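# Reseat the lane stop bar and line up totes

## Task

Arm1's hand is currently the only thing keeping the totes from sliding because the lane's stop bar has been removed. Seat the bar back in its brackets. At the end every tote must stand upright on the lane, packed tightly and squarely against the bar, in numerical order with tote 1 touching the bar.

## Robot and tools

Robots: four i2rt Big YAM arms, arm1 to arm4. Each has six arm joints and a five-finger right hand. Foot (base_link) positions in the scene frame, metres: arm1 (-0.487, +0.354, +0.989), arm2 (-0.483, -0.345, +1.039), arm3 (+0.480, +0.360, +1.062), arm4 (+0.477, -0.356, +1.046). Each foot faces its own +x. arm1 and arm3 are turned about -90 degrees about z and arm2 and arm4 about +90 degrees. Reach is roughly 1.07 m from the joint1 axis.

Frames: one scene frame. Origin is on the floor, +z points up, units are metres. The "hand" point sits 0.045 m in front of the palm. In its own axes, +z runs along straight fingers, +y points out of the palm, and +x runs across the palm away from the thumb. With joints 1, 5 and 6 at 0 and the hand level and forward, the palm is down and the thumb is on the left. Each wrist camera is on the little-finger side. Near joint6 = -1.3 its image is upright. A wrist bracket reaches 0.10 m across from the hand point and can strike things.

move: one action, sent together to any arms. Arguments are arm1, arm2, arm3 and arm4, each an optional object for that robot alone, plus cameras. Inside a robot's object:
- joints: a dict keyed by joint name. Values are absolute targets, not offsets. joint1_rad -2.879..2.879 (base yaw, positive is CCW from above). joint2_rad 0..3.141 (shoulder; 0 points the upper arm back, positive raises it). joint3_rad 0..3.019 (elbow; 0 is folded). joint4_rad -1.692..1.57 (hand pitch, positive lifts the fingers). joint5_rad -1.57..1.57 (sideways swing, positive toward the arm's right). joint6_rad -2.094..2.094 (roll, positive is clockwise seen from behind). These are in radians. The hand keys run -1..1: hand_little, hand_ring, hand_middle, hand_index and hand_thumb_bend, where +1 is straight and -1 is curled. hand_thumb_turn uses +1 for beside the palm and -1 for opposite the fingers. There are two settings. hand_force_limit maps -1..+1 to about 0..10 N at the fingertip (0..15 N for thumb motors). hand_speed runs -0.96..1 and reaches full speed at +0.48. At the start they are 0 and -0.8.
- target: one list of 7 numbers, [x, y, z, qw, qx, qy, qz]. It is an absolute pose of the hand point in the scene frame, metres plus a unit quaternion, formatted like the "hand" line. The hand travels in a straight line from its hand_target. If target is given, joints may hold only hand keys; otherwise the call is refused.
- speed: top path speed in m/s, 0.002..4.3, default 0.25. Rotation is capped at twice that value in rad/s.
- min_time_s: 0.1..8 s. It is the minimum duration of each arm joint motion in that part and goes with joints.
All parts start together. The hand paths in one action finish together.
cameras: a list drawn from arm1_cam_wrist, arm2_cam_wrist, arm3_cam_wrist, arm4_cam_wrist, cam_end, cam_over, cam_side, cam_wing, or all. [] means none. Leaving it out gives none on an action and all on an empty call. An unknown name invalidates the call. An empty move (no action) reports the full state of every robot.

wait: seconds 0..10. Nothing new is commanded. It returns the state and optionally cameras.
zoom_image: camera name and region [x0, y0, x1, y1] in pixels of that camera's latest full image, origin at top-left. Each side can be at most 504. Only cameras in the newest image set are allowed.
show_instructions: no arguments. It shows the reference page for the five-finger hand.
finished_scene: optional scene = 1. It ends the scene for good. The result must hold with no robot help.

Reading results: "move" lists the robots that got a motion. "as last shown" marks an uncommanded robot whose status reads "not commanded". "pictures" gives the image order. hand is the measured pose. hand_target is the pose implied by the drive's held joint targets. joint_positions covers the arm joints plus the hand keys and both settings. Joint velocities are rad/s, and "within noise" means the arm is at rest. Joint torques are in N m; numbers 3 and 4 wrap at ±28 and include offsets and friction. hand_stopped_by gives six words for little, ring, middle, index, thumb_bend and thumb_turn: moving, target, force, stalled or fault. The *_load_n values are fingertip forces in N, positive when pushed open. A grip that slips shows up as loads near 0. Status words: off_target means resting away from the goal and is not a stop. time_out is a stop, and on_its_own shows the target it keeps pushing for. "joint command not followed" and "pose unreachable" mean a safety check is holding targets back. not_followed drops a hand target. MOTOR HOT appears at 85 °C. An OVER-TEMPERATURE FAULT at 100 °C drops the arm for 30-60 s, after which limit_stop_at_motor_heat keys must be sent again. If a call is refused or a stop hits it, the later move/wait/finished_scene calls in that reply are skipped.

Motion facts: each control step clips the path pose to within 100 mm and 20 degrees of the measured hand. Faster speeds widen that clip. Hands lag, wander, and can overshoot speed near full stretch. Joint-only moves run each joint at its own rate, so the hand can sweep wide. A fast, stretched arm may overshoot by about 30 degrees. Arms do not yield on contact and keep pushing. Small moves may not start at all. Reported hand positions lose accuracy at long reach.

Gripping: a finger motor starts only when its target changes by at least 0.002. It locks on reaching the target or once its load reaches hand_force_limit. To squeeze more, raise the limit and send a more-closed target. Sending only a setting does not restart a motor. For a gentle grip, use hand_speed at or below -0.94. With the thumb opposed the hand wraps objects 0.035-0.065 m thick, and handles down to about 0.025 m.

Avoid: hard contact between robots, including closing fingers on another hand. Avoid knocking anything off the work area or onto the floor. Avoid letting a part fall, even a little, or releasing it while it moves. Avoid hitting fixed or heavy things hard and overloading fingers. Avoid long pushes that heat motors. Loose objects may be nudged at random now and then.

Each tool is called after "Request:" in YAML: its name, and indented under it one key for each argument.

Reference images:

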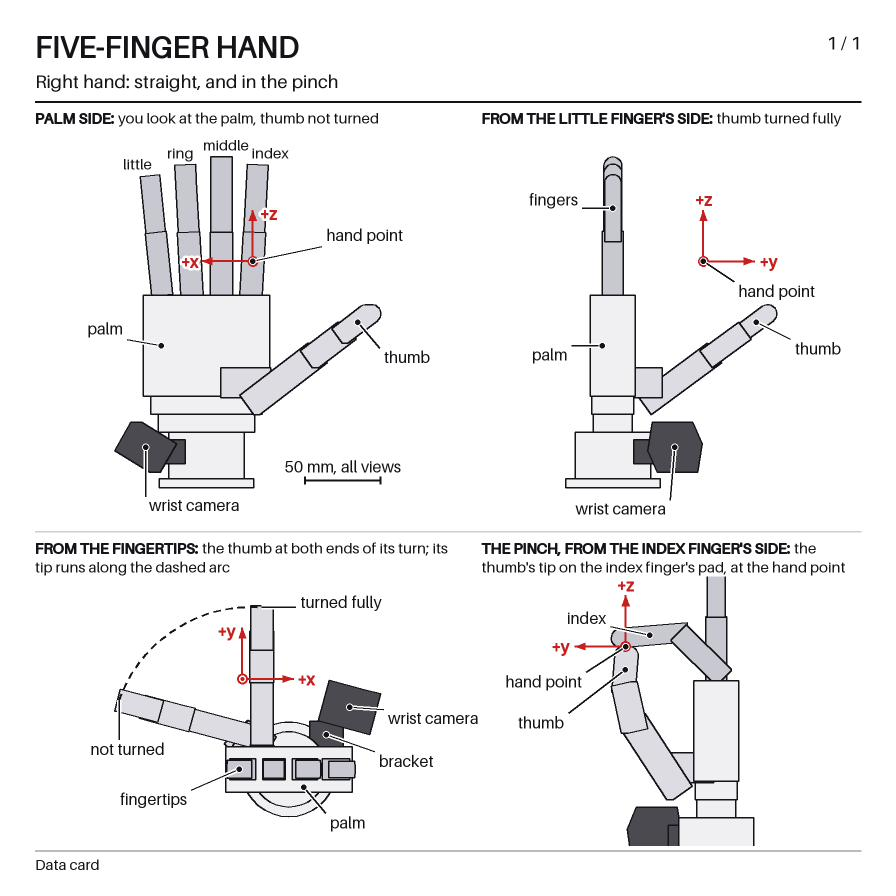

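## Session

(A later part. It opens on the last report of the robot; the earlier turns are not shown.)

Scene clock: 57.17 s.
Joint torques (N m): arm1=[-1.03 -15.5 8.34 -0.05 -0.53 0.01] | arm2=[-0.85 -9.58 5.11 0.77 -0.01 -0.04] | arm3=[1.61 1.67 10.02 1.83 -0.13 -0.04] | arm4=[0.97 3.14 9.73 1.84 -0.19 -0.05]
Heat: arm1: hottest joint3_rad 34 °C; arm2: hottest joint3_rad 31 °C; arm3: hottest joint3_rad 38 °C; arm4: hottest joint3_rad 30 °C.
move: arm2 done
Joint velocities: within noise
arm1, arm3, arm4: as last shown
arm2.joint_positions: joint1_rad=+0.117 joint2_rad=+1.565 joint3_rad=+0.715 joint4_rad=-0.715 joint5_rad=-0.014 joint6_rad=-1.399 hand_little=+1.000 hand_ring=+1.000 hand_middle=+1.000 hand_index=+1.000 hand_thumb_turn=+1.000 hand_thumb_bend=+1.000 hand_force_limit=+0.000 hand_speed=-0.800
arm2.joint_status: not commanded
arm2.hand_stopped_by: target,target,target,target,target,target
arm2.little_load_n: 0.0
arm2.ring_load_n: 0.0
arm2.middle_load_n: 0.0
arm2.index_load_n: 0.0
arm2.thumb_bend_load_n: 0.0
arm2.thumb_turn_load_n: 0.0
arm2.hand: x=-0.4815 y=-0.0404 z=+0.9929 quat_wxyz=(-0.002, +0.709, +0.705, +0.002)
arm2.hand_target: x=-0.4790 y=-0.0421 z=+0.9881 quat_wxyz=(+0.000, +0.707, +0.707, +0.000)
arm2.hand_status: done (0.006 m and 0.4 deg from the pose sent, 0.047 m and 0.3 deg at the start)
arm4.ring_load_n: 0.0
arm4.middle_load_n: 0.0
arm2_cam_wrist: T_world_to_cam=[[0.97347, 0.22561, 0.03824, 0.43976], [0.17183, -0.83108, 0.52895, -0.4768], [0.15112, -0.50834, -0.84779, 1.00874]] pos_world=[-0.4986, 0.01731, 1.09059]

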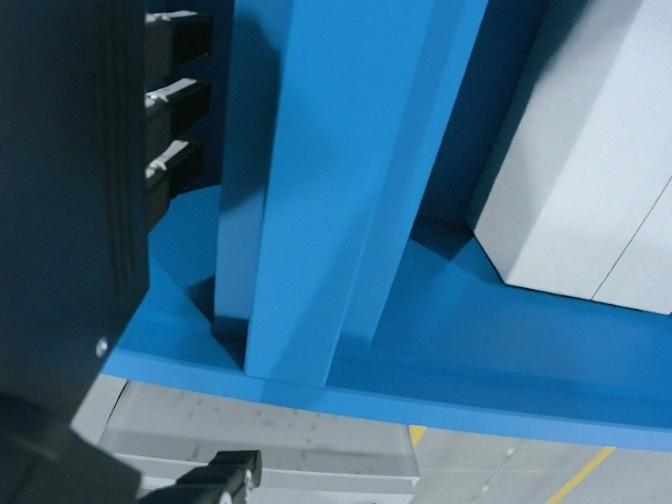

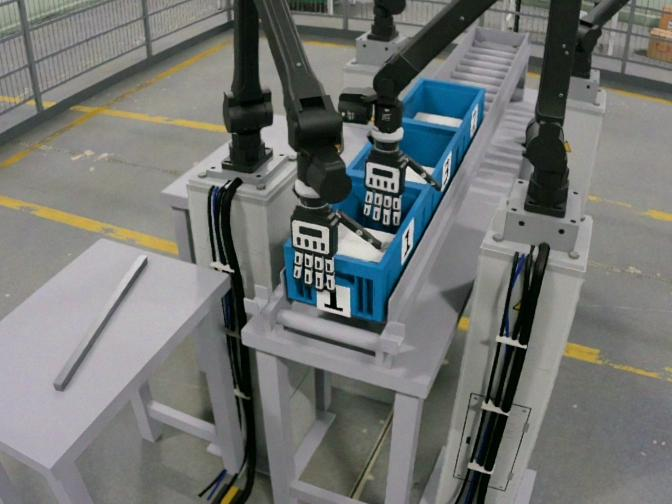

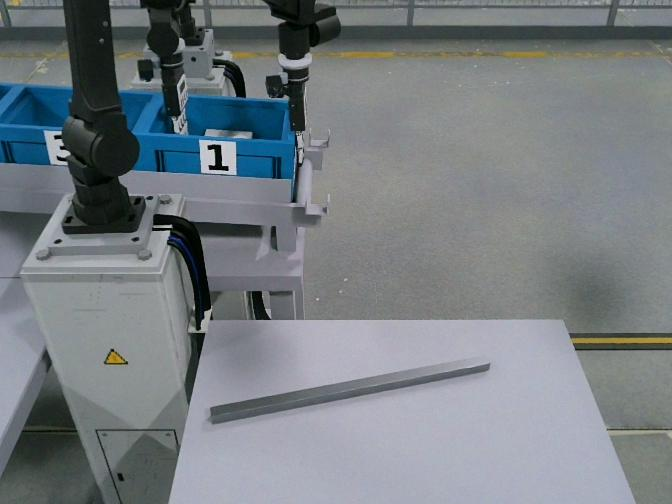

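Request:
move:
  arm2: {"target": [-0.464, -0.044, 0.984, 0, 0.7071, 0.7071, 0], "speed": 0.03}

Request:
move:
  arm2: {"target": [-0.456, -0.044, 0.984, 0, 0.7071, 0.7071, 0], "speed": 0.03}
  cameras: ["arm2_cam_wrist", "arm1_cam_wrist"]

Scene clock: 60.47 s.
Joint torques (N m): arm1=[-0.97 -15.56 8.32 -0.05 -0.53 0.01] | arm2=[-0.97 -9.29 4.77 0.94 -0.04 -0.09] | arm3=[1.44 1.55 9.92 1.77 -0.12 -0.05] | arm4=[0.38 3.6 9.81 1.96 -0.17 -0.03]
Heat: arm1: hottest joint3_rad 34 °C; arm2: hottest joint3_rad 31 °C; arm3: hottest joint3_rad 38 °C; arm4: hottest joint3_rad 31 °C.
move: arm2 done
Joint velocities: within noise
arm1, arm3, arm4: as last shown
arm2.joint_positions: joint1_rad=+0.076 joint2_rad=+1.565 joint3_rad=+0.703 joint4_rad=-0.700 joint5_rad=-0.014 joint6_rad=-1.440 hand_little=+1.000 hand_ring=+1.000 hand_middle=+1.000 hand_index=+1.000 hand_thumb_turn=+1.000 hand_thumb_bend=+1.000 hand_force_limit=+0.000 hand_speed=-0.800
arm2.joint_status: not commanded
arm2.hand_stopped_by: target,target,target,target,target,target
arm2.little_load_n: 0.0
arm2.ring_load_n: 0.0
arm2.middle_load_n: 0.0
arm2.index_load_n: 0.0
arm2.thumb_bend_load_n: 0.0
arm2.thumb_turn_load_n: 0.0
arm2.hand: x=-0.4674 y=-0.0407 z=+0.9900 quat_wxyz=(-0.003, +0.709, +0.705, +0.004)
arm2.hand_target: x=-0.4640 y=-0.0442 z=+0.9842 quat_wxyz=(+0.000, +0.707, +0.707, +0.000)
arm2.hand_status: done (0.008 m and 0.6 deg from the pose sent, 0.020 m and 0.4 deg at the start)
arm4.little_load_n: -0.5
pictures: none

Scene clock: 61.47 s.
Joint torques (N m): arm1=[-0.97 -15.5 8.34 -0.05 -0.52 0.01] | arm2=[-1.9 -9.41 4.6 0.84 0.13 -0.05] | arm3=[1.2 1.61 9.98 1.87 -0.14 -0.04] | arm4=[0.73 3.08 9.84 1.95 -0.21 -0.03]
Heat: arm1: hottest joint3_rad 34 °C; arm2: hottest joint3_rad 31 °C; arm3: hottest joint3_rad 39 °C; arm4: hottest joint3_rad 31 °C.
move: arm2 done
Joint velocities: within noise
arm1, arm3, arm4: as last shown
arm1.hand: x=-0.7345 y=+0.0084 z=+0.9834 quat_wxyz=(+0.005, -0.705, -0.709, +0.008)
arm2.joint_positions: joint1_rad=+0.060 joint2_rad=+1.565 joint3_rad=+0.702 joint4_rad=-0.699 joint5_rad=-0.019 joint6_rad=-1.467 hand_little=+1.000 hand_ring=+1.000 hand_middle=+1.000 hand_index=+1.000 hand_thumb_turn=+1.000 hand_thumb_bend=+1.000 hand_force_limit=+0.000 hand_speed=-0.800
arm2.joint_status: not commanded
arm2.hand_stopped_by: target,target,target,target,target,target
arm2.little_load_n: 0.0
arm2.ring_load_n: 0.0
arm2.middle_load_n: 0.0
arm2.index_load_n: 0.0
arm2.thumb_bend_load_n: 0.0
arm2.thumb_turn_load_n: 0.0
arm2.hand: x=-0.4626 y=-0.0397 z=+0.9896 quat_wxyz=(-0.005, +0.705, +0.709, +0.002)
arm2.hand_target: x=-0.4562 y=-0.0442 z=+0.9842 quat_wxyz=(+0.000, +0.707, +0.707, +0.000)
arm2.hand_status: done (0.010 m and 0.7 deg from the pose sent, 0.013 m and 0.6 deg at the start)
arm4.little_load_n: 0.0
pictures: arm1_cam_wrist, arm2_cam_wrist
arm1_cam_wrist: T_world_to_cam=[[0.9643, 0.2637, 0.02426, 0.67499], [0.2117, -0.82269, 0.5276, -0.35639], [0.15909, -0.50363, -0.84914, 1.07109]] pos_world=[-0.74584, 0.06824, 1.08117]
arm2_cam_wrist: T_world_to_cam=[[0.97115, 0.23594, 0.03465, 0.42416], [0.18326, -0.83136, 0.52465, -0.46813], [0.15259, -0.50316, -0.85062, 1.00714]] pos_world=[-0.47981, 0.01749, 1.0876]

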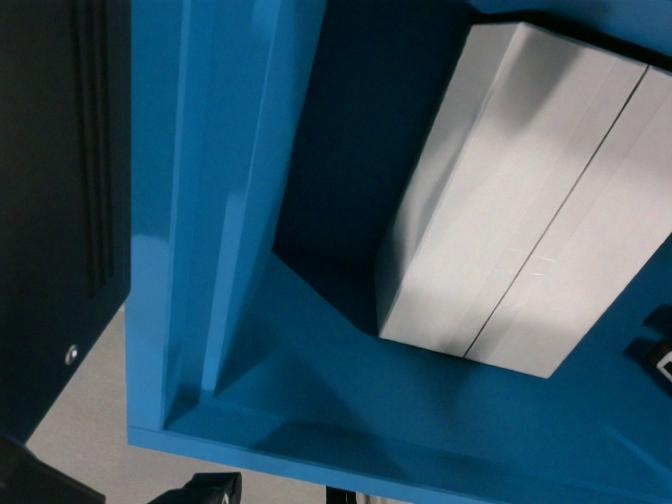

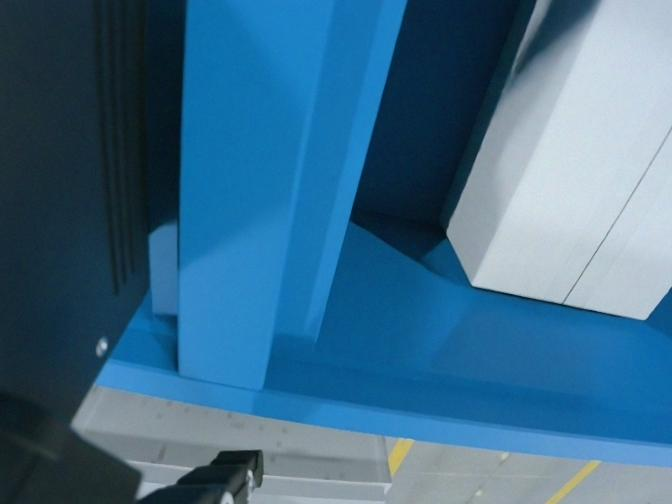

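Request:
move:
  arm2: {"target": [-0.449, -0.044, 0.984, 0, 0.7071, 0.7071, 0], "speed": 0.03}

Request:
move:
  arm1: {"target": [-0.745, 0.0025, 0.988, 0.0, -0.705, -0.709, 0.011], "speed": 0.02}
  cameras: ["arm2_cam_wrist", "arm1_cam_wrist", "cam_wing"]

Scene clock: 63.13 s.
Joint torques (N m): arm1=[-0.97 -15.5 8.32 -0.05 -0.18 0.01] | arm2=[-2.43 -9.41 4.56 0.87 0.41 -0.02] | arm3=[1.08 1.61 10.04 1.84 -0.12 -0.02] | arm4=[0.38 3.37 9.87 1.94 -0.21 -0.03]
Heat: arm1: hottest joint3_rad 34 °C; arm2: hottest joint3_rad 31 °C; arm3: hottest joint3_rad 39 °C; arm4: hottest joint3_rad 31 °C.
move: arm2 off_target
Joint velocities: within noise
arm1, arm3, arm4: as last shown
arm1.joint_positions: joint1_rad=-0.807 joint2_rad=+1.692 joint3_rad=+1.029 joint4_rad=-0.894 joint5_rad=-0.007 joint6_rad=+0.793 hand_little=+1.000 hand_ring=+1.000 hand_middle=+1.000 hand_index=+1.000 hand_thumb_turn=+1.000 hand_thumb_bend=+1.000 hand_force_limit=+0.000 hand_speed=-0.800
arm1.little_load_n: 0.5
arm1.hand: x=-0.7334 y=+0.0074 z=+0.9839 quat_wxyz=(+0.002, -0.705, -0.709, +0.008)
arm2.joint_positions: joint1_rad=+0.047 joint2_rad=+1.565 joint3_rad=+0.702 joint4_rad=-0.698 joint5_rad=-0.025 joint6_rad=-1.490 hand_little=+1.000 hand_ring=+1.000 hand_middle=+1.000 hand_index=+1.000 hand_thumb_turn=+1.000 hand_thumb_bend=+1.000 hand_force_limit=+0.000 hand_speed=-0.800
arm2.joint_status: not commanded
arm2.hand_stopped_by: target,target,target,target,target,target
arm2.little_load_n: 0.0
arm2.ring_load_n: 0.0
arm2.middle_load_n: 0.0
arm2.index_load_n: 0.0
arm2.thumb_bend_load_n: 0.0
arm2.thumb_turn_load_n: 0.0
arm2.hand: x=-0.4591 y=-0.0388 z=+0.9892 quat_wxyz=(-0.007, +0.702, +0.712, +0.000)
arm2.hand_target: x=-0.4494 y=-0.0442 z=+0.9842 quat_wxyz=(+0.000, +0.707, +0.707, +0.000)
arm2.hand_status: off_target (0.012 m and 1.2 deg from the pose sent, 0.015 m and 0.7 deg at the start)
pictures: none

Scene clock: 64.10 s.
Joint torques (N m): arm1=[-2.02 -14.56 9.7 -0.21 -0.19 -0.1] | arm2=[-2.78 -9.41 4.57 0.87 0.39 -0.03] | arm3=[1.2 1.79 9.98 1.78 -0.13 -0.04] | arm4=[1.14 3.14 9.72 1.92 -0.18 -0.02]
Heat: arm1: hottest joint3_rad 34 °C; arm2: hottest joint3_rad 31 °C; arm3: hottest joint3_rad 39 °C; arm4: hottest joint3_rad 31 °C.
move: arm1 off_target
Joint velocities: within noise
arm1.joint_positions: joint1_rad=-0.807 joint2_rad=+1.692 joint3_rad=+1.029 joint4_rad=-0.895 joint5_rad=-0.007 joint6_rad=+0.789 hand_little=+1.000 hand_ring=+1.000 hand_middle=+1.000 hand_index=+1.000 hand_thumb_turn=+1.000 hand_thumb_bend=+1.000 hand_force_limit=+0.000 hand_speed=-0.800
arm1.joint_status: not commanded
arm1.hand_stopped_by: target,target,target,target,target,target
arm1.little_load_n: 0.0
arm1.ring_load_n: 0.0
arm1.middle_load_n: 0.0
arm1.index_load_n: 0.0
arm1.thumb_bend_load_n: 0.0
arm1.thumb_turn_load_n: 0.0
arm1.hand: x=-0.7331 y=+0.0078 z=+0.9839 quat_wxyz=(+0.002, -0.704, -0.710, +0.007)
arm1.hand_target: x=-0.7449 y=+0.0027 z=+0.9882 quat_wxyz=(+0.000, -0.705, -0.709, +0.011)
arm1.hand_status: off_target (0.014 m and 0.5 deg from the pose sent, 0.013 m and 0.4 deg at the start)
arm2, arm3, arm4: as last shown
arm2.joint_positions: joint1_rad=+0.046 joint2_rad=+1.565 joint3_rad=+0.702 joint4_rad=-0.698 joint5_rad=-0.025 joint6_rad=-1.490 hand_little=+1.000 hand_ring=+1.000 hand_middle=+1.000 hand_index=+1.000 hand_thumb_turn=+1.000 hand_thumb_bend=+1.000 hand_force_limit=+0.000 hand_speed=-0.800
arm2.hand: x=-0.4589 y=-0.0388 z=+0.9892 quat_wxyz=(-0.007, +0.702, +0.712, +0.000)
arm3.thumb_turn_load_n: 0.5
pictures: arm1_cam_wrist, arm2_cam_wrist, cam_wing
arm1_cam_wrist: T_world_to_cam=[[0.96309, 0.26761, 0.0291, 0.66817], [0.21162, -0.81948, 0.5326, -0.36243], [0.16637, -0.50678, -0.84587, 1.0732]] pos_world=[-0.74536, 0.06806, 1.08138]
arm2_cam_wrist: T_world_to_cam=[[0.96915, 0.24483, 0.02852, 0.42587], [0.19414, -0.82947, 0.52372, -0.46195], [0.15188, -0.50203, -0.85141, 1.00717]] pos_world=[-0.47602, 0.01818, 1.0873]

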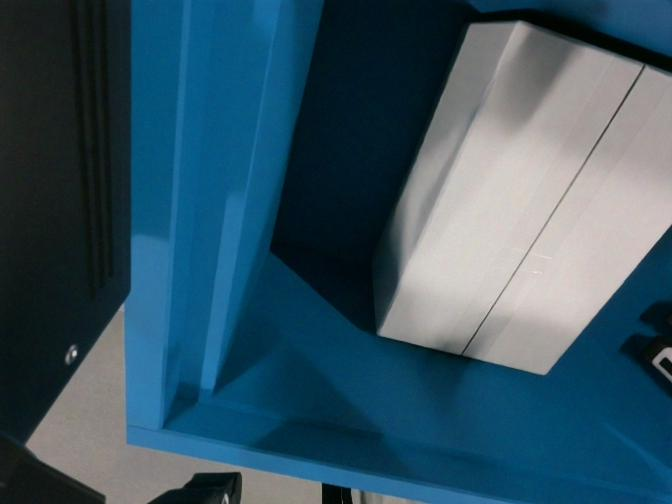

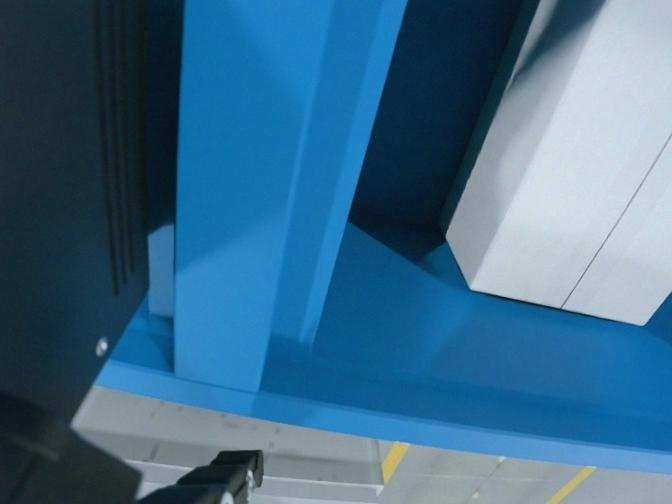

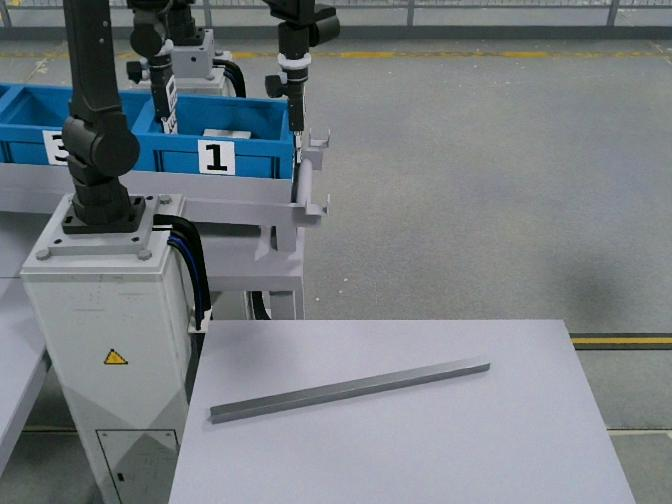

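Request:
move:
  arm1: {"target": [-0.765, 0.004, 0.988, 0.0, -0.707, -0.707, 0], "speed": 0.03}
  cameras: ["arm2_cam_wrist", "arm1_cam_wrist", "cam_wing"]

Scene clock: 65.83 s.
Joint torques (N m): arm1=[-2.08 -15.09 10.04 -0.2 -0.14 -0.05] | arm2=[-2.78 -9.41 4.57 0.85 0.4 -0.01] | arm3=[1.38 1.38 10 1.77 -0.11 -0.04] | arm4=[0.97 3.49 9.94 1.83 -0.19 0.01]
Heat: arm1: hottest joint3_rad 34 °C; arm2: hottest joint3_rad 31 °C; arm3: hottest joint3_rad 39 °C; arm4: hottest joint3_rad 31 °C.
move: arm1 off_target
Joint velocities: within noise
arm1.joint_positions: joint1_rad=-0.839 joint2_rad=+1.732 joint3_rad=+1.082 joint4_rad=-0.936 joint5_rad=-0.008 joint6_rad=+0.762 hand_little=+1.000 hand_ring=+1.000 hand_middle=+1.000 hand_index=+1.000 hand_thumb_turn=+1.000 hand_thumb_bend=+1.000 hand_force_limit=+0.000 hand_speed=-0.800
arm1.joint_status: not commanded
arm1.hand_stopped_by: target,target,target,target,target,target
arm1.little_load_n: 0.0
arm1.ring_load_n: 0.0
arm1.middle_load_n: 0.0
arm1.index_load_n: 0.0
arm1.thumb_bend_load_n: 0.0
arm1.thumb_turn_load_n: 0.0
arm1.hand: x=-0.7504 y=+0.0104 z=+0.9836 quat_wxyz=(+0.001, -0.706, -0.708, -0.007)
arm1.hand_target: x=-0.7647 y=+0.0044 z=+0.9881 quat_wxyz=(+0.000, -0.707, -0.707, +0.000)
arm1.hand_status: off_target (0.017 m and 0.8 deg from the pose sent, 0.032 m and 1.0 deg at the start)
arm2: as last shown
arm3.joint_positions: joint1_rad=+0.859 joint2_rad=+0.647 joint3_rad=+1.405 joint4_rad=-1.258 joint5_rad=-0.253 joint6_rad=-1.430 hand_little=+1.000 hand_ring=+1.000 hand_middle=+1.000 hand_index=+1.000 hand_thumb_turn=+1.000 hand_thumb_bend=+1.000 hand_force_limit=+0.000 hand_speed=-0.800
arm3.joint_status: not commanded
arm3.hand_stopped_by: target,target,target,target,target,target
arm3.little_load_n: 0.0
arm3.ring_load_n: 0.0
arm3.middle_load_n: 0.0
arm3.index_load_n: 0.0
arm3.thumb_bend_load_n: 0.0
arm3.thumb_turn_load_n: 0.0
arm3.hand: x=+0.6672 y=+0.1753 z=+1.5705 quat_wxyz=(+0.036, +0.799, -0.304, +0.517)
arm3.hand_target: x=+0.6666 y=+0.1756 z=+1.5831 quat_wxyz=(+0.041, +0.793, -0.300, +0.528)
arm3.hand_status: not commanded
arm4.joint_positions: joint1_rad=+0.888 joint2_rad=+0.590 joint3_rad=+1.406 joint4_rad=-1.237 joint5_rad=-0.221 joint6_rad=-0.977 hand_little=+1.000 hand_ring=+1.000 hand_middle=+1.000 hand_index=+1.000 hand_thumb_turn=+1.000 hand_thumb_bend=+1.000 hand_force_limit=+0.000 hand_speed=-0.800
arm4.joint_status: not commanded
arm4.hand_stopped_by: target,target,target,target,target,target
arm4.little_load_n: 0.0
arm4.ring_load_n: 0.0
arm4.middle_load_n: 0.0
arm4.index_load_n: 0.0
arm4.thumb_bend_load_n: 0.0
arm4.thumb_turn_load_n: 0.0
arm4.hand: x=+0.2887 y=-0.2250 z=+1.5575 quat_wxyz=(-0.544, +0.441, +0.710, -0.071)
arm4.hand_target: x=+0.2898 y=-0.2259 z=+1.5690 quat_wxyz=(-0.555, +0.436, +0.705, -0.070)
arm4.hand_status: not commanded
pictures: arm1_cam_wrist, arm2_cam_wrist, cam_wing
arm1_cam_wrist: T_world_to_cam=[[0.96352, 0.26215, 0.05382, 0.66014], [0.19688, -0.83057, 0.52095, -0.35602], [0.18127, -0.49135, -0.85189, 1.09406]] pos_world=[-0.76429, 0.06881, 1.08196]
arm2_cam_wrist: T_world_to_cam=[[0.96915, 0.24483, 0.02852, 0.42587], [0.19414, -0.82947, 0.52372, -0.46195], [0.15188, -0.50203, -0.85141, 1.00717]] pos_world=[-0.47602, 0.01818, 1.0873]

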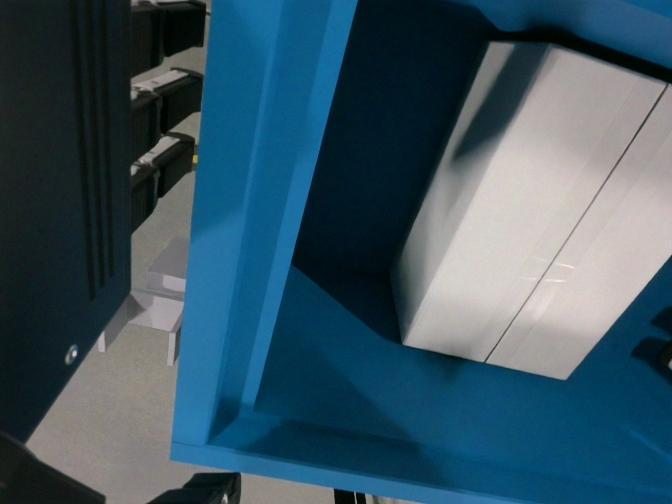

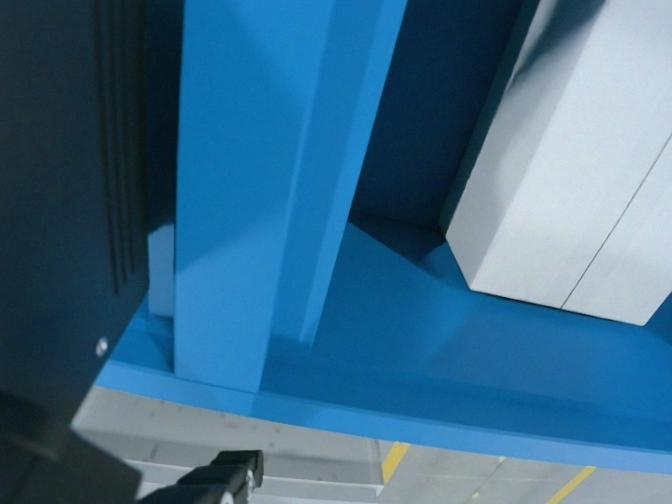

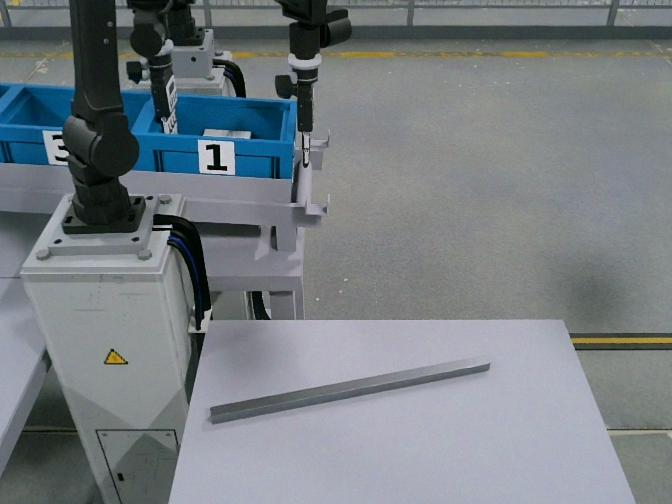

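Request:
zoom_image:
  camera: "cam_wing"
  region: [120, 80, 350, 240]

Scaled by 2.191 from the camera's image (finer frame: 960x720).

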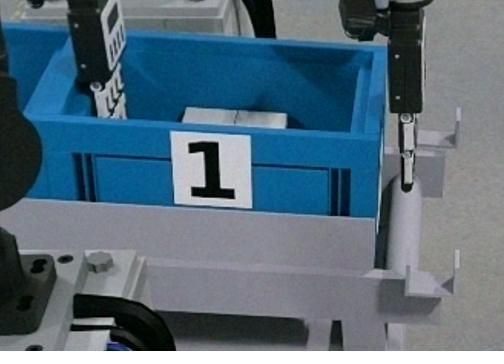

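Request:
move:
  arm1: {"target": [-0.80, 0.02, 1.14, 0.0, -0.707, -0.707, 0], "speed": 0.2}

Request:
move:
  arm1: {"target": [-0.88, 0.44, 1.05, 0.7029, -0.7029, -0.0776, 0.0776], "speed": 0.3}
  cameras: ["arm1_cam_wrist", "cam_end", "cam_wing", "cam_side"]

Scene clock: 78.00 s.
Joint torques (N m): arm1=[-1.73 -16.21 11.52 -0.18 -0.08 -0.07] | arm2=[-3.02 -9.17 4.56 0.81 0.4 0] | arm3=[1.14 1.79 10.02 1.74 -0.12 -0.04] | arm4=[-0.03 2.78 9.65 1.84 -0.17 -0.05]
Heat: arm1: hottest joint3_rad 36 °C; arm2: hottest joint3_rad 30 °C; arm3: hottest joint3_rad 40 °C; arm4: hottest joint3_rad 32 °C.
move: arm1 off_target
Joint velocities: within noise
arm1.joint_positions: joint1_rad=-0.917 joint2_rad=+1.620 joint3_rad=+1.354 joint4_rad=-1.335 joint5_rad=-0.008 joint6_rad=+0.685 hand_little=+1.000 hand_ring=+1.000 hand_middle=+1.000 hand_index=+1.000 hand_thumb_turn=+1.000 hand_thumb_bend=+1.000 hand_force_limit=+0.000 hand_speed=-0.800
arm1.joint_status: not commanded
arm1.hand_stopped_by: target,target,target,target,target,target
arm1.little_load_n: 0.0
arm1.ring_load_n: 0.0
arm1.middle_load_n: 0.0
arm1.index_load_n: 0.0
arm1.thumb_bend_load_n: 0.0
arm1.thumb_turn_load_n: 0.0
arm1.hand: x=-0.7873 y=+0.0238 z=+1.1274 quat_wxyz=(+0.000, -0.706, -0.708, -0.014)
arm1.hand_target: x=-0.7996 y=+0.0204 z=+1.1400 quat_wxyz=(+0.000, -0.707, -0.707, +0.000)
arm1.hand_status: off_target (0.018 m and 1.6 deg from the pose sent, 0.164 m and 0.8 deg at the start)
arm2, arm3, arm4: as last shown
arm3.thumb_bend_load_n: -0.5
pictures: none

Scene clock: 83.70 s.
Joint torques (N m): arm1=[-1.79 -11.34 6.8 -0.69 0.76 0.09] | arm2=[-2.61 -9.41 4.51 0.87 0.4 0] | arm3=[1.14 1.49 10 1.81 -0.13 -0.04] | arm4=[0.91 3.14 9.8 1.81 -0.16 -0.05]
Heat: arm1: hottest joint3_rad 36 °C; arm2: hottest joint3_rad 30 °C; arm3: hottest joint3_rad 40 °C; arm4: hottest joint3_rad 32 °C.
move: arm1 off_target
Joint velocities: within noise
arm1.joint_positions: joint1_rad=-1.313 joint2_rad=+1.686 joint3_rad=+0.734 joint4_rad=-1.135 joint5_rad=+1.532 joint6_rad=+2.067 hand_little=+1.000 hand_ring=+1.000 hand_middle=+1.000 hand_index=+1.000 hand_thumb_turn=+1.000 hand_thumb_bend=+1.000 hand_force_limit=+0.000 hand_speed=-0.800
arm1.joint_status: not commanded
arm1.hand_stopped_by: target,target,target,target,target,target
arm1.little_load_n: 0.0
arm1.ring_load_n: 0.0
arm1.middle_load_n: 0.0
arm1.index_load_n: 0.0
arm1.thumb_bend_load_n: 0.0
arm1.thumb_turn_load_n: 0.0
arm1.hand: x=-0.8711 y=+0.4393 z=+1.0487 quat_wxyz=(+0.692, -0.709, -0.103, +0.090)
arm1.hand_target: x=-0.8800 y=+0.4406 z=+1.0502 quat_wxyz=(+0.691, -0.711, -0.093, +0.090)
arm1.hand_status: off_target (0.009 m and 3.5 deg from the pose sent, 0.433 m and 113.3 deg at the start; a joint's target at an end of its range on 19 of 171 steps)
arm2, arm3, arm4: as last shown
arm3.thumb_bend_load_n: 0.0
pictures: arm1_cam_wrist, cam_end, cam_side, cam_wing
arm1_cam_wrist: T_world_to_cam=[[0.28136, 0.00858, -0.95956, 1.24042], [-0.64843, -0.73542, -0.19671, -0.03547], [-0.70737, 0.67756, -0.20136, -0.58771]] pos_world=[-0.78773, 0.36148, 1.06494]

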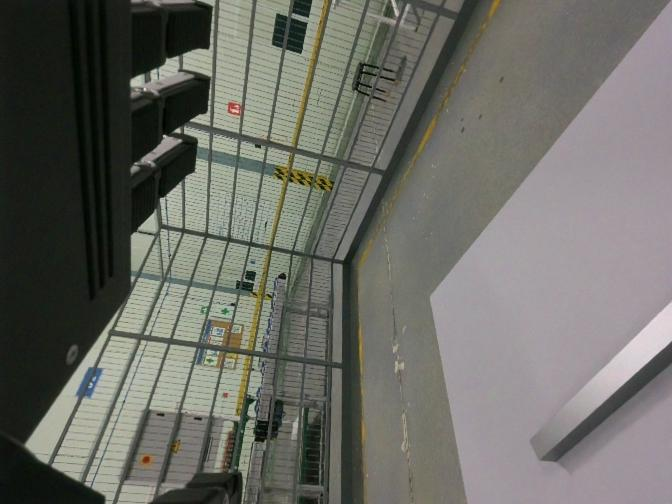

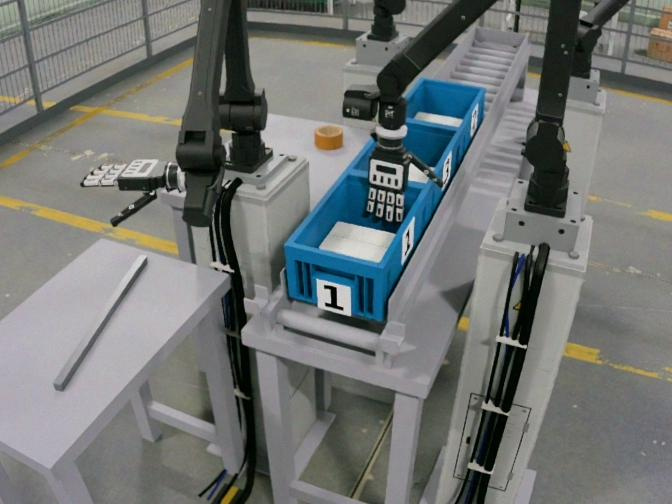

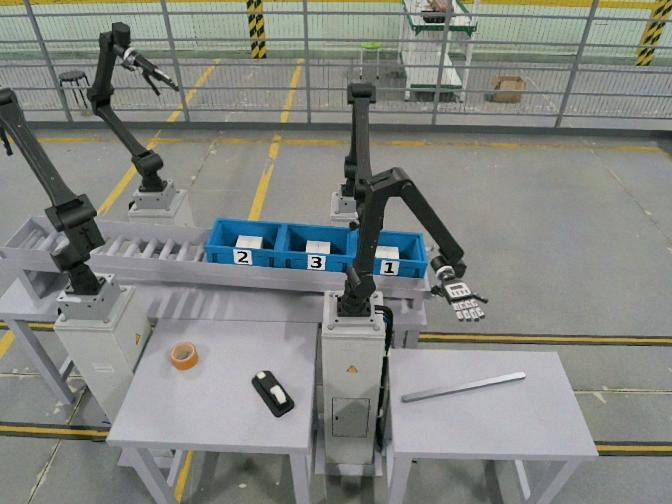

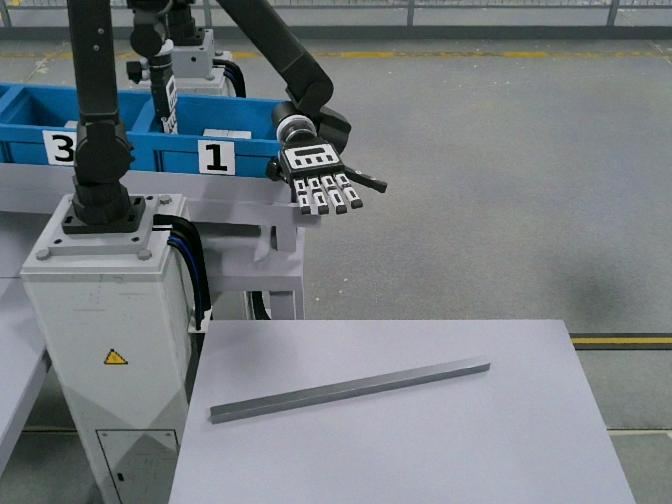

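Request:
move:
  arm1: {"target": [-0.89, 0.48, 0.98, 0, -0.994, -0.1097, 0], "speed": 0.25}
  cameras: ["arm1_cam_wrist", "cam_wing"]

Scene clock: 99.70 s.
Joint torques (N m): arm1=[-1.73 -14.45 9.68 -0.02 -0.15 -0.12] | arm2=[-2.32 -9.58 4.6 0.81 0.41 0] | arm3=[1.61 1.49 10.03 1.81 -0.13 -0.04] | arm4=[0.67 3.37 9.66 1.91 -0.16 0.01]
Heat: arm1: hottest joint3_rad 37 °C; arm2: hottest joint3_rad 30 °C; arm3: hottest joint3_rad 41 °C; arm4: hottest joint3_rad 33 °C.
move: arm1 off_target
Joint velocities: within noise
arm1.joint_positions: joint1_rad=-2.056 joint2_rad=+1.691 joint3_rad=+0.976 joint4_rad=-0.886 joint5_rad=+0.000 joint6_rad=+0.899 hand_little=+1.000 hand_ring=+1.000 hand_middle=+1.000 hand_index=+1.000 hand_thumb_turn=+1.000 hand_thumb_bend=+1.000 hand_force_limit=+0.000 hand_speed=-0.800
arm1.joint_status: not commanded
arm1.hand_stopped_by: target,target,target,target,target,target
arm1.little_load_n: 0.0
arm1.ring_load_n: 0.0
arm1.middle_load_n: 0.0
arm1.index_load_n: 0.0
arm1.thumb_bend_load_n: 0.0
arm1.thumb_turn_load_n: 0.0
arm1.hand: x=-0.8775 y=+0.4699 z=+0.9731 quat_wxyz=(-0.004, -0.994, -0.110, -0.009)
arm1.hand_target: x=-0.8897 y=+0.4800 z=+0.9801 quat_wxyz=(+0.000, -0.994, -0.110, +0.000)
arm1.hand_status: off_target (0.017 m and 1.1 deg from the pose sent, 0.082 m and 88.6 deg at the start)
arm2, arm3, arm4: as last shown
arm1_cam_wrist: T_world_to_cam=[[0.46241, -0.88482, 0.05713, 0.75884], [-0.77207, -0.37013, 0.51663, -1.00632], [-0.43598, -0.28301, -0.8543, 0.69675]] pos_world=[-0.82408, 0.49616, 1.07177]

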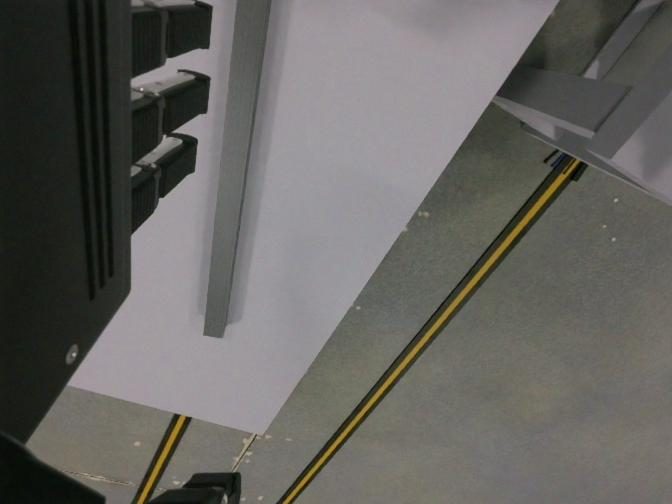

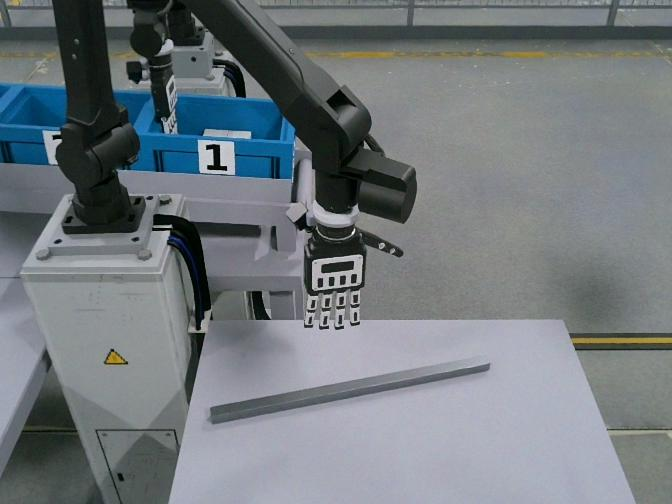

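Request:
zoom_image:
  camera: "arm1_cam_wrist"
  region: [180, 0, 320, 350]

Request:
zoom_image:
  camera: "cam_wing"
  region: [190, 370, 290, 440]

Scaled by 1.440 from the camera's image (finer frame: 960x720).

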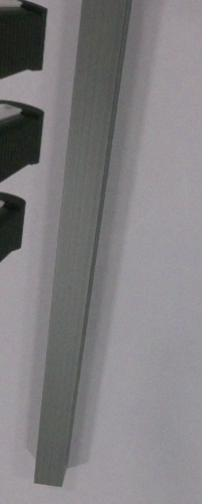

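Scaled by 5.040 from the camera's image (finer frame: 960x720).

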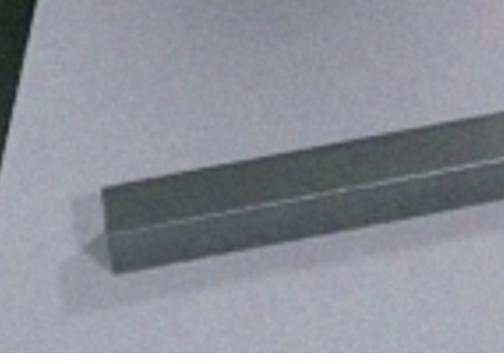

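Request:
move:
  arm1: {"target": [-0.93, 0.51, 0.88, 0.5698, -0.8138, -0.0941, 0.0659], "speed": 0.2, "joints": {"hand_speed": 0.0, "hand_thumb_turn": -1, "hand_thumb_bend": 0.2, "hand_index": 0.3, "hand_middle": 0.3, "hand_ring": 0.3, "hand_little": 0.3}}
  cameras: ["arm1_cam_wrist", "cam_wing", "cam_end", "cam_side"]

Scene clock: 112.10 s.
Joint torques (N m): arm1=[-0.03 -14.74 2.62 1.32 0.83 -0.14] | arm2=[-2.37 -9.58 4.55 0.83 0.41 -0.01] | arm3=[1.03 1.61 10.03 1.78 -0.14 -0.05] | arm4=[0.32 3.19 9.69 1.81 -0.18 0.01]
Heat: arm1: hottest joint3_rad 37 °C; arm2: hottest joint3_rad 30 °C; arm3: hottest joint3_rad 41 °C; arm4: hottest joint3_rad 33 °C.
move: arm1 done
Joint velocities: within noise
arm1.joint_positions: joint1_rad=-1.631 joint2_rad=+2.000 joint3_rad=+0.688 joint4_rad=+0.315 joint5_rad=+1.141 joint6_rad=+0.958 hand_little=+0.300 hand_ring=+0.300 hand_middle=+0.300 hand_index=+0.300 hand_thumb_turn=-1.000 hand_thumb_bend=+0.200 hand_force_limit=+0.000 hand_speed=+0.000
arm1.joint_status: all done
arm1.hand_stopped_by: target,target,target,target,target,target
arm1.little_load_n: 0.0
arm1.ring_load_n: 0.0
arm1.middle_load_n: 0.0
arm1.index_load_n: 0.0
arm1.thumb_bend_load_n: 0.0
arm1.thumb_turn_load_n: 0.0
arm1.hand: x=-0.9319 y=+0.5152 z=+0.8841 quat_wxyz=(+0.569, -0.815, -0.085, +0.066)
arm1.hand_target: x=-0.9300 y=+0.5100 z=+0.8801 quat_wxyz=(+0.570, -0.814, -0.094, +0.066)
arm1.hand_status: done (0.007 m and 1.1 deg from the pose sent, 0.114 m and 70.6 deg at the start)
arm2, arm3, arm4: as last shown
arm2.middle_load_n: -0.5
arm2.index_load_n: 0.5
pictures: arm1_cam_wrist, cam_end, cam_side, cam_wing
arm1_cam_wrist: T_world_to_cam=[[0.32235, -0.30976, -0.8945, 1.24367], [-0.6858, -0.72778, 0.00488, -0.26841], [-0.65251, 0.61187, -0.44703, -0.4131]] pos_world=[-0.85453, 0.44266, 0.92911]

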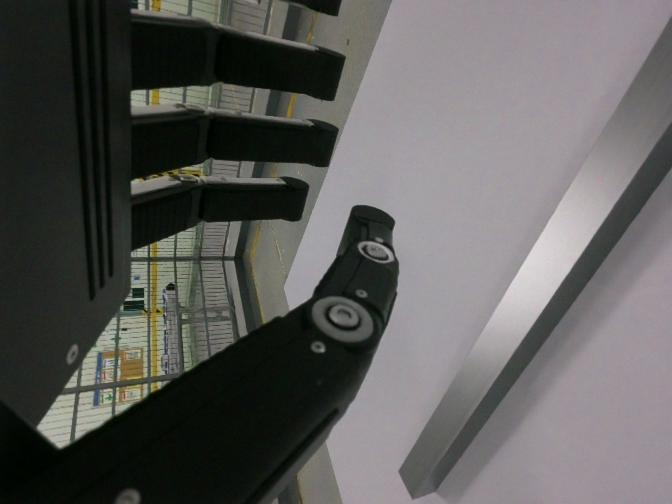

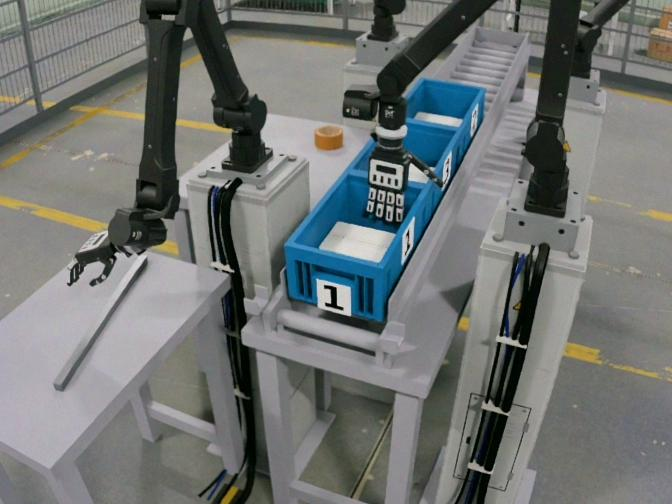

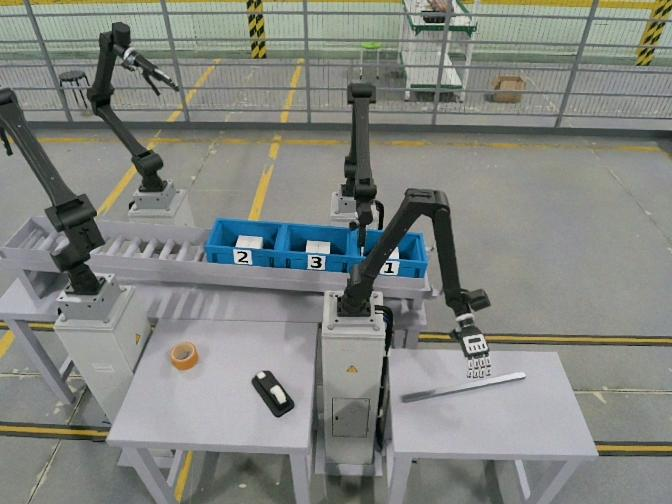

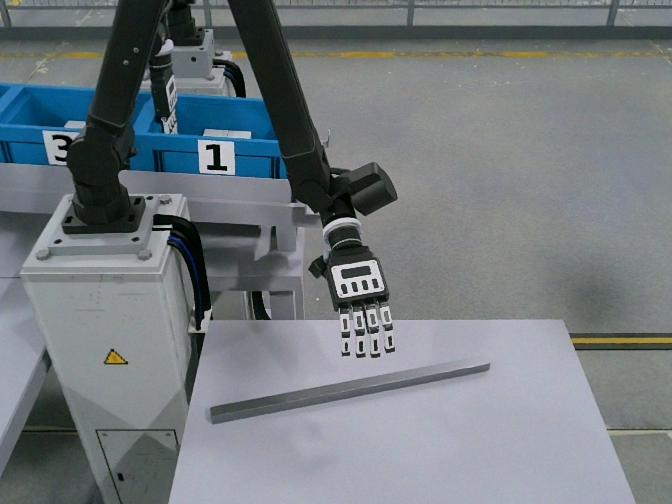

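Request:
move:
  arm1: {"target": [-0.918, 0.512, 0.797, 0.5698, -0.8138, -0.0941, 0.0659], "speed": 0.1}
  cameras: ["arm1_cam_wrist", "cam_wing", "cam_side"]

Request:
zoom_image:
  camera: "cam_wing"
  region: [290, 270, 440, 430]

Scene clock: 115.93 s.
Joint torques (N m): arm1=[-0.38 -15.68 1.65 1.36 0.73 -0.06] | arm2=[-2.32 -9.7 4.6 0.9 0.39 -0.01] | arm3=[0.91 1.61 10.07 1.8 -0.14 -0.03] | arm4=[0.85 3.08 9.65 1.69 -0.19 -0.02]
Heat: arm1: hottest joint3_rad 36 °C; arm2: hottest joint3_rad 29 °C; arm3: hottest joint3_rad 41 °C; arm4: hottest joint3_rad 34 °C.
move: arm1 done
Joint velocities: within noise
arm1.joint_positions: joint1_rad=-1.631 joint2_rad=+2.276 joint3_rad=+0.709 joint4_rad=+0.561 joint5_rad=+1.141 joint6_rad=+0.949 hand_little=+0.300 hand_ring=+0.300 hand_middle=+0.300 hand_index=+0.300 hand_thumb_turn=-1.000 hand_thumb_bend=+0.200 hand_force_limit=+0.000 hand_speed=+0.000
arm1.joint_status: not commanded
arm1.hand_stopped_by: target,target,target,target,target,target
arm1.little_load_n: 0.0
arm1.ring_load_n: 0.0
arm1.middle_load_n: 0.0
arm1.index_load_n: 0.0
arm1.thumb_bend_load_n: 0.0
arm1.thumb_turn_load_n: 0.0
arm1.hand: x=-0.9115 y=+0.5152 z=+0.7982 quat_wxyz=(+0.569, -0.815, -0.091, +0.060)
arm1.hand_target: x=-0.9180 y=+0.5119 z=+0.7970 quat_wxyz=(+0.570, -0.814, -0.094, +0.066)
arm1.hand_status: done (0.007 m and 0.8 deg from the pose sent, 0.088 m and 1.1 deg at the start)
arm2, arm3, arm4: as last shown
arm2.middle_load_n: 0.0
arm2.index_load_n: 0.0
arm4.thumb_bend_load_n: 0.5
pictures: arm1_cam_wrist, cam_side, cam_wing
arm1_cam_wrist: T_world_to_cam=[[0.33933, -0.30749, -0.88899, 1.17024], [-0.68359, -0.72981, -0.0085, -0.24027], [-0.64618, 0.61059, -0.45785, -0.42317]] pos_world=[-0.83479, 0.44287, 0.84454]

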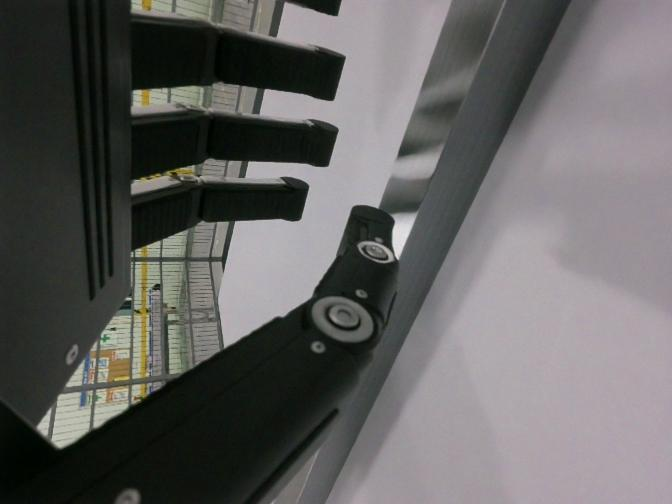

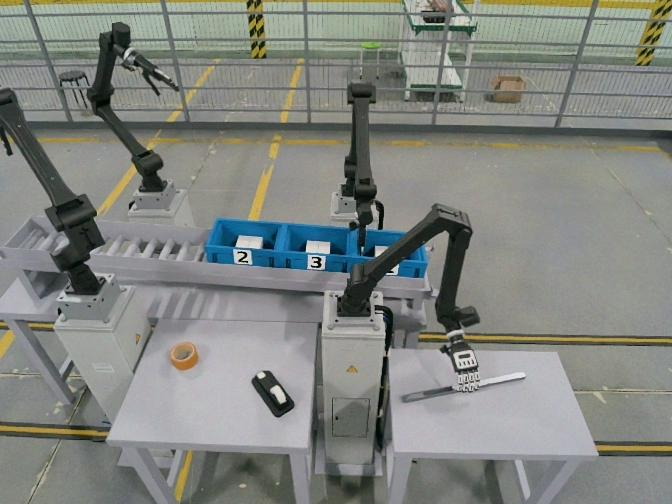

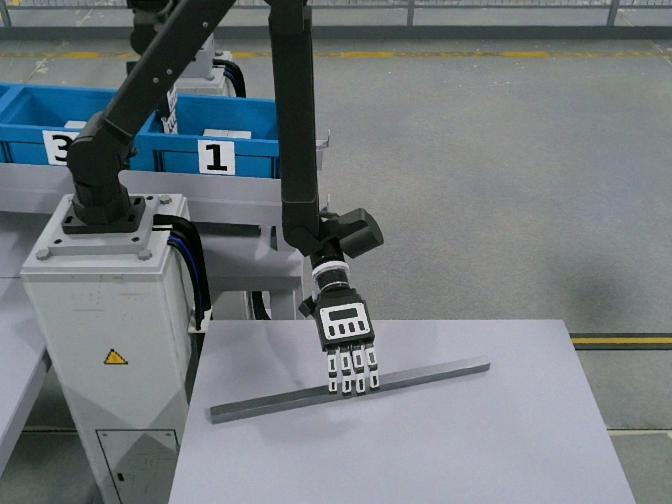

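Scaled by 3.150 from the camera's image (finer frame: 960x720).

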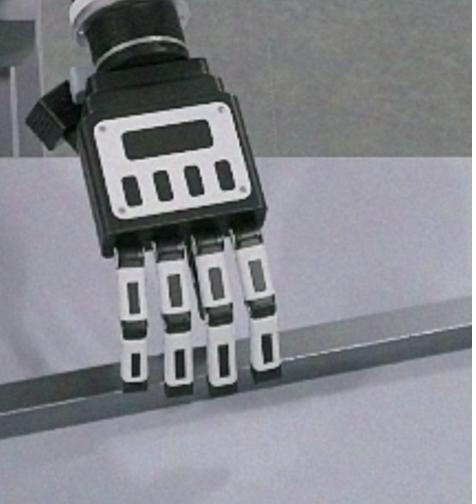

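Request:
zoom_image:
  camera: "arm1_cam_wrist"
  region: [290, 0, 610, 500]

Scaled by 1.008 from the camera's image (finer frame: 960x720).

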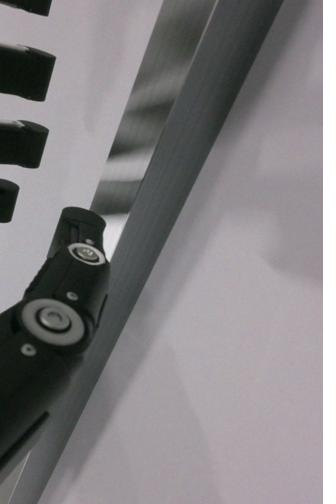

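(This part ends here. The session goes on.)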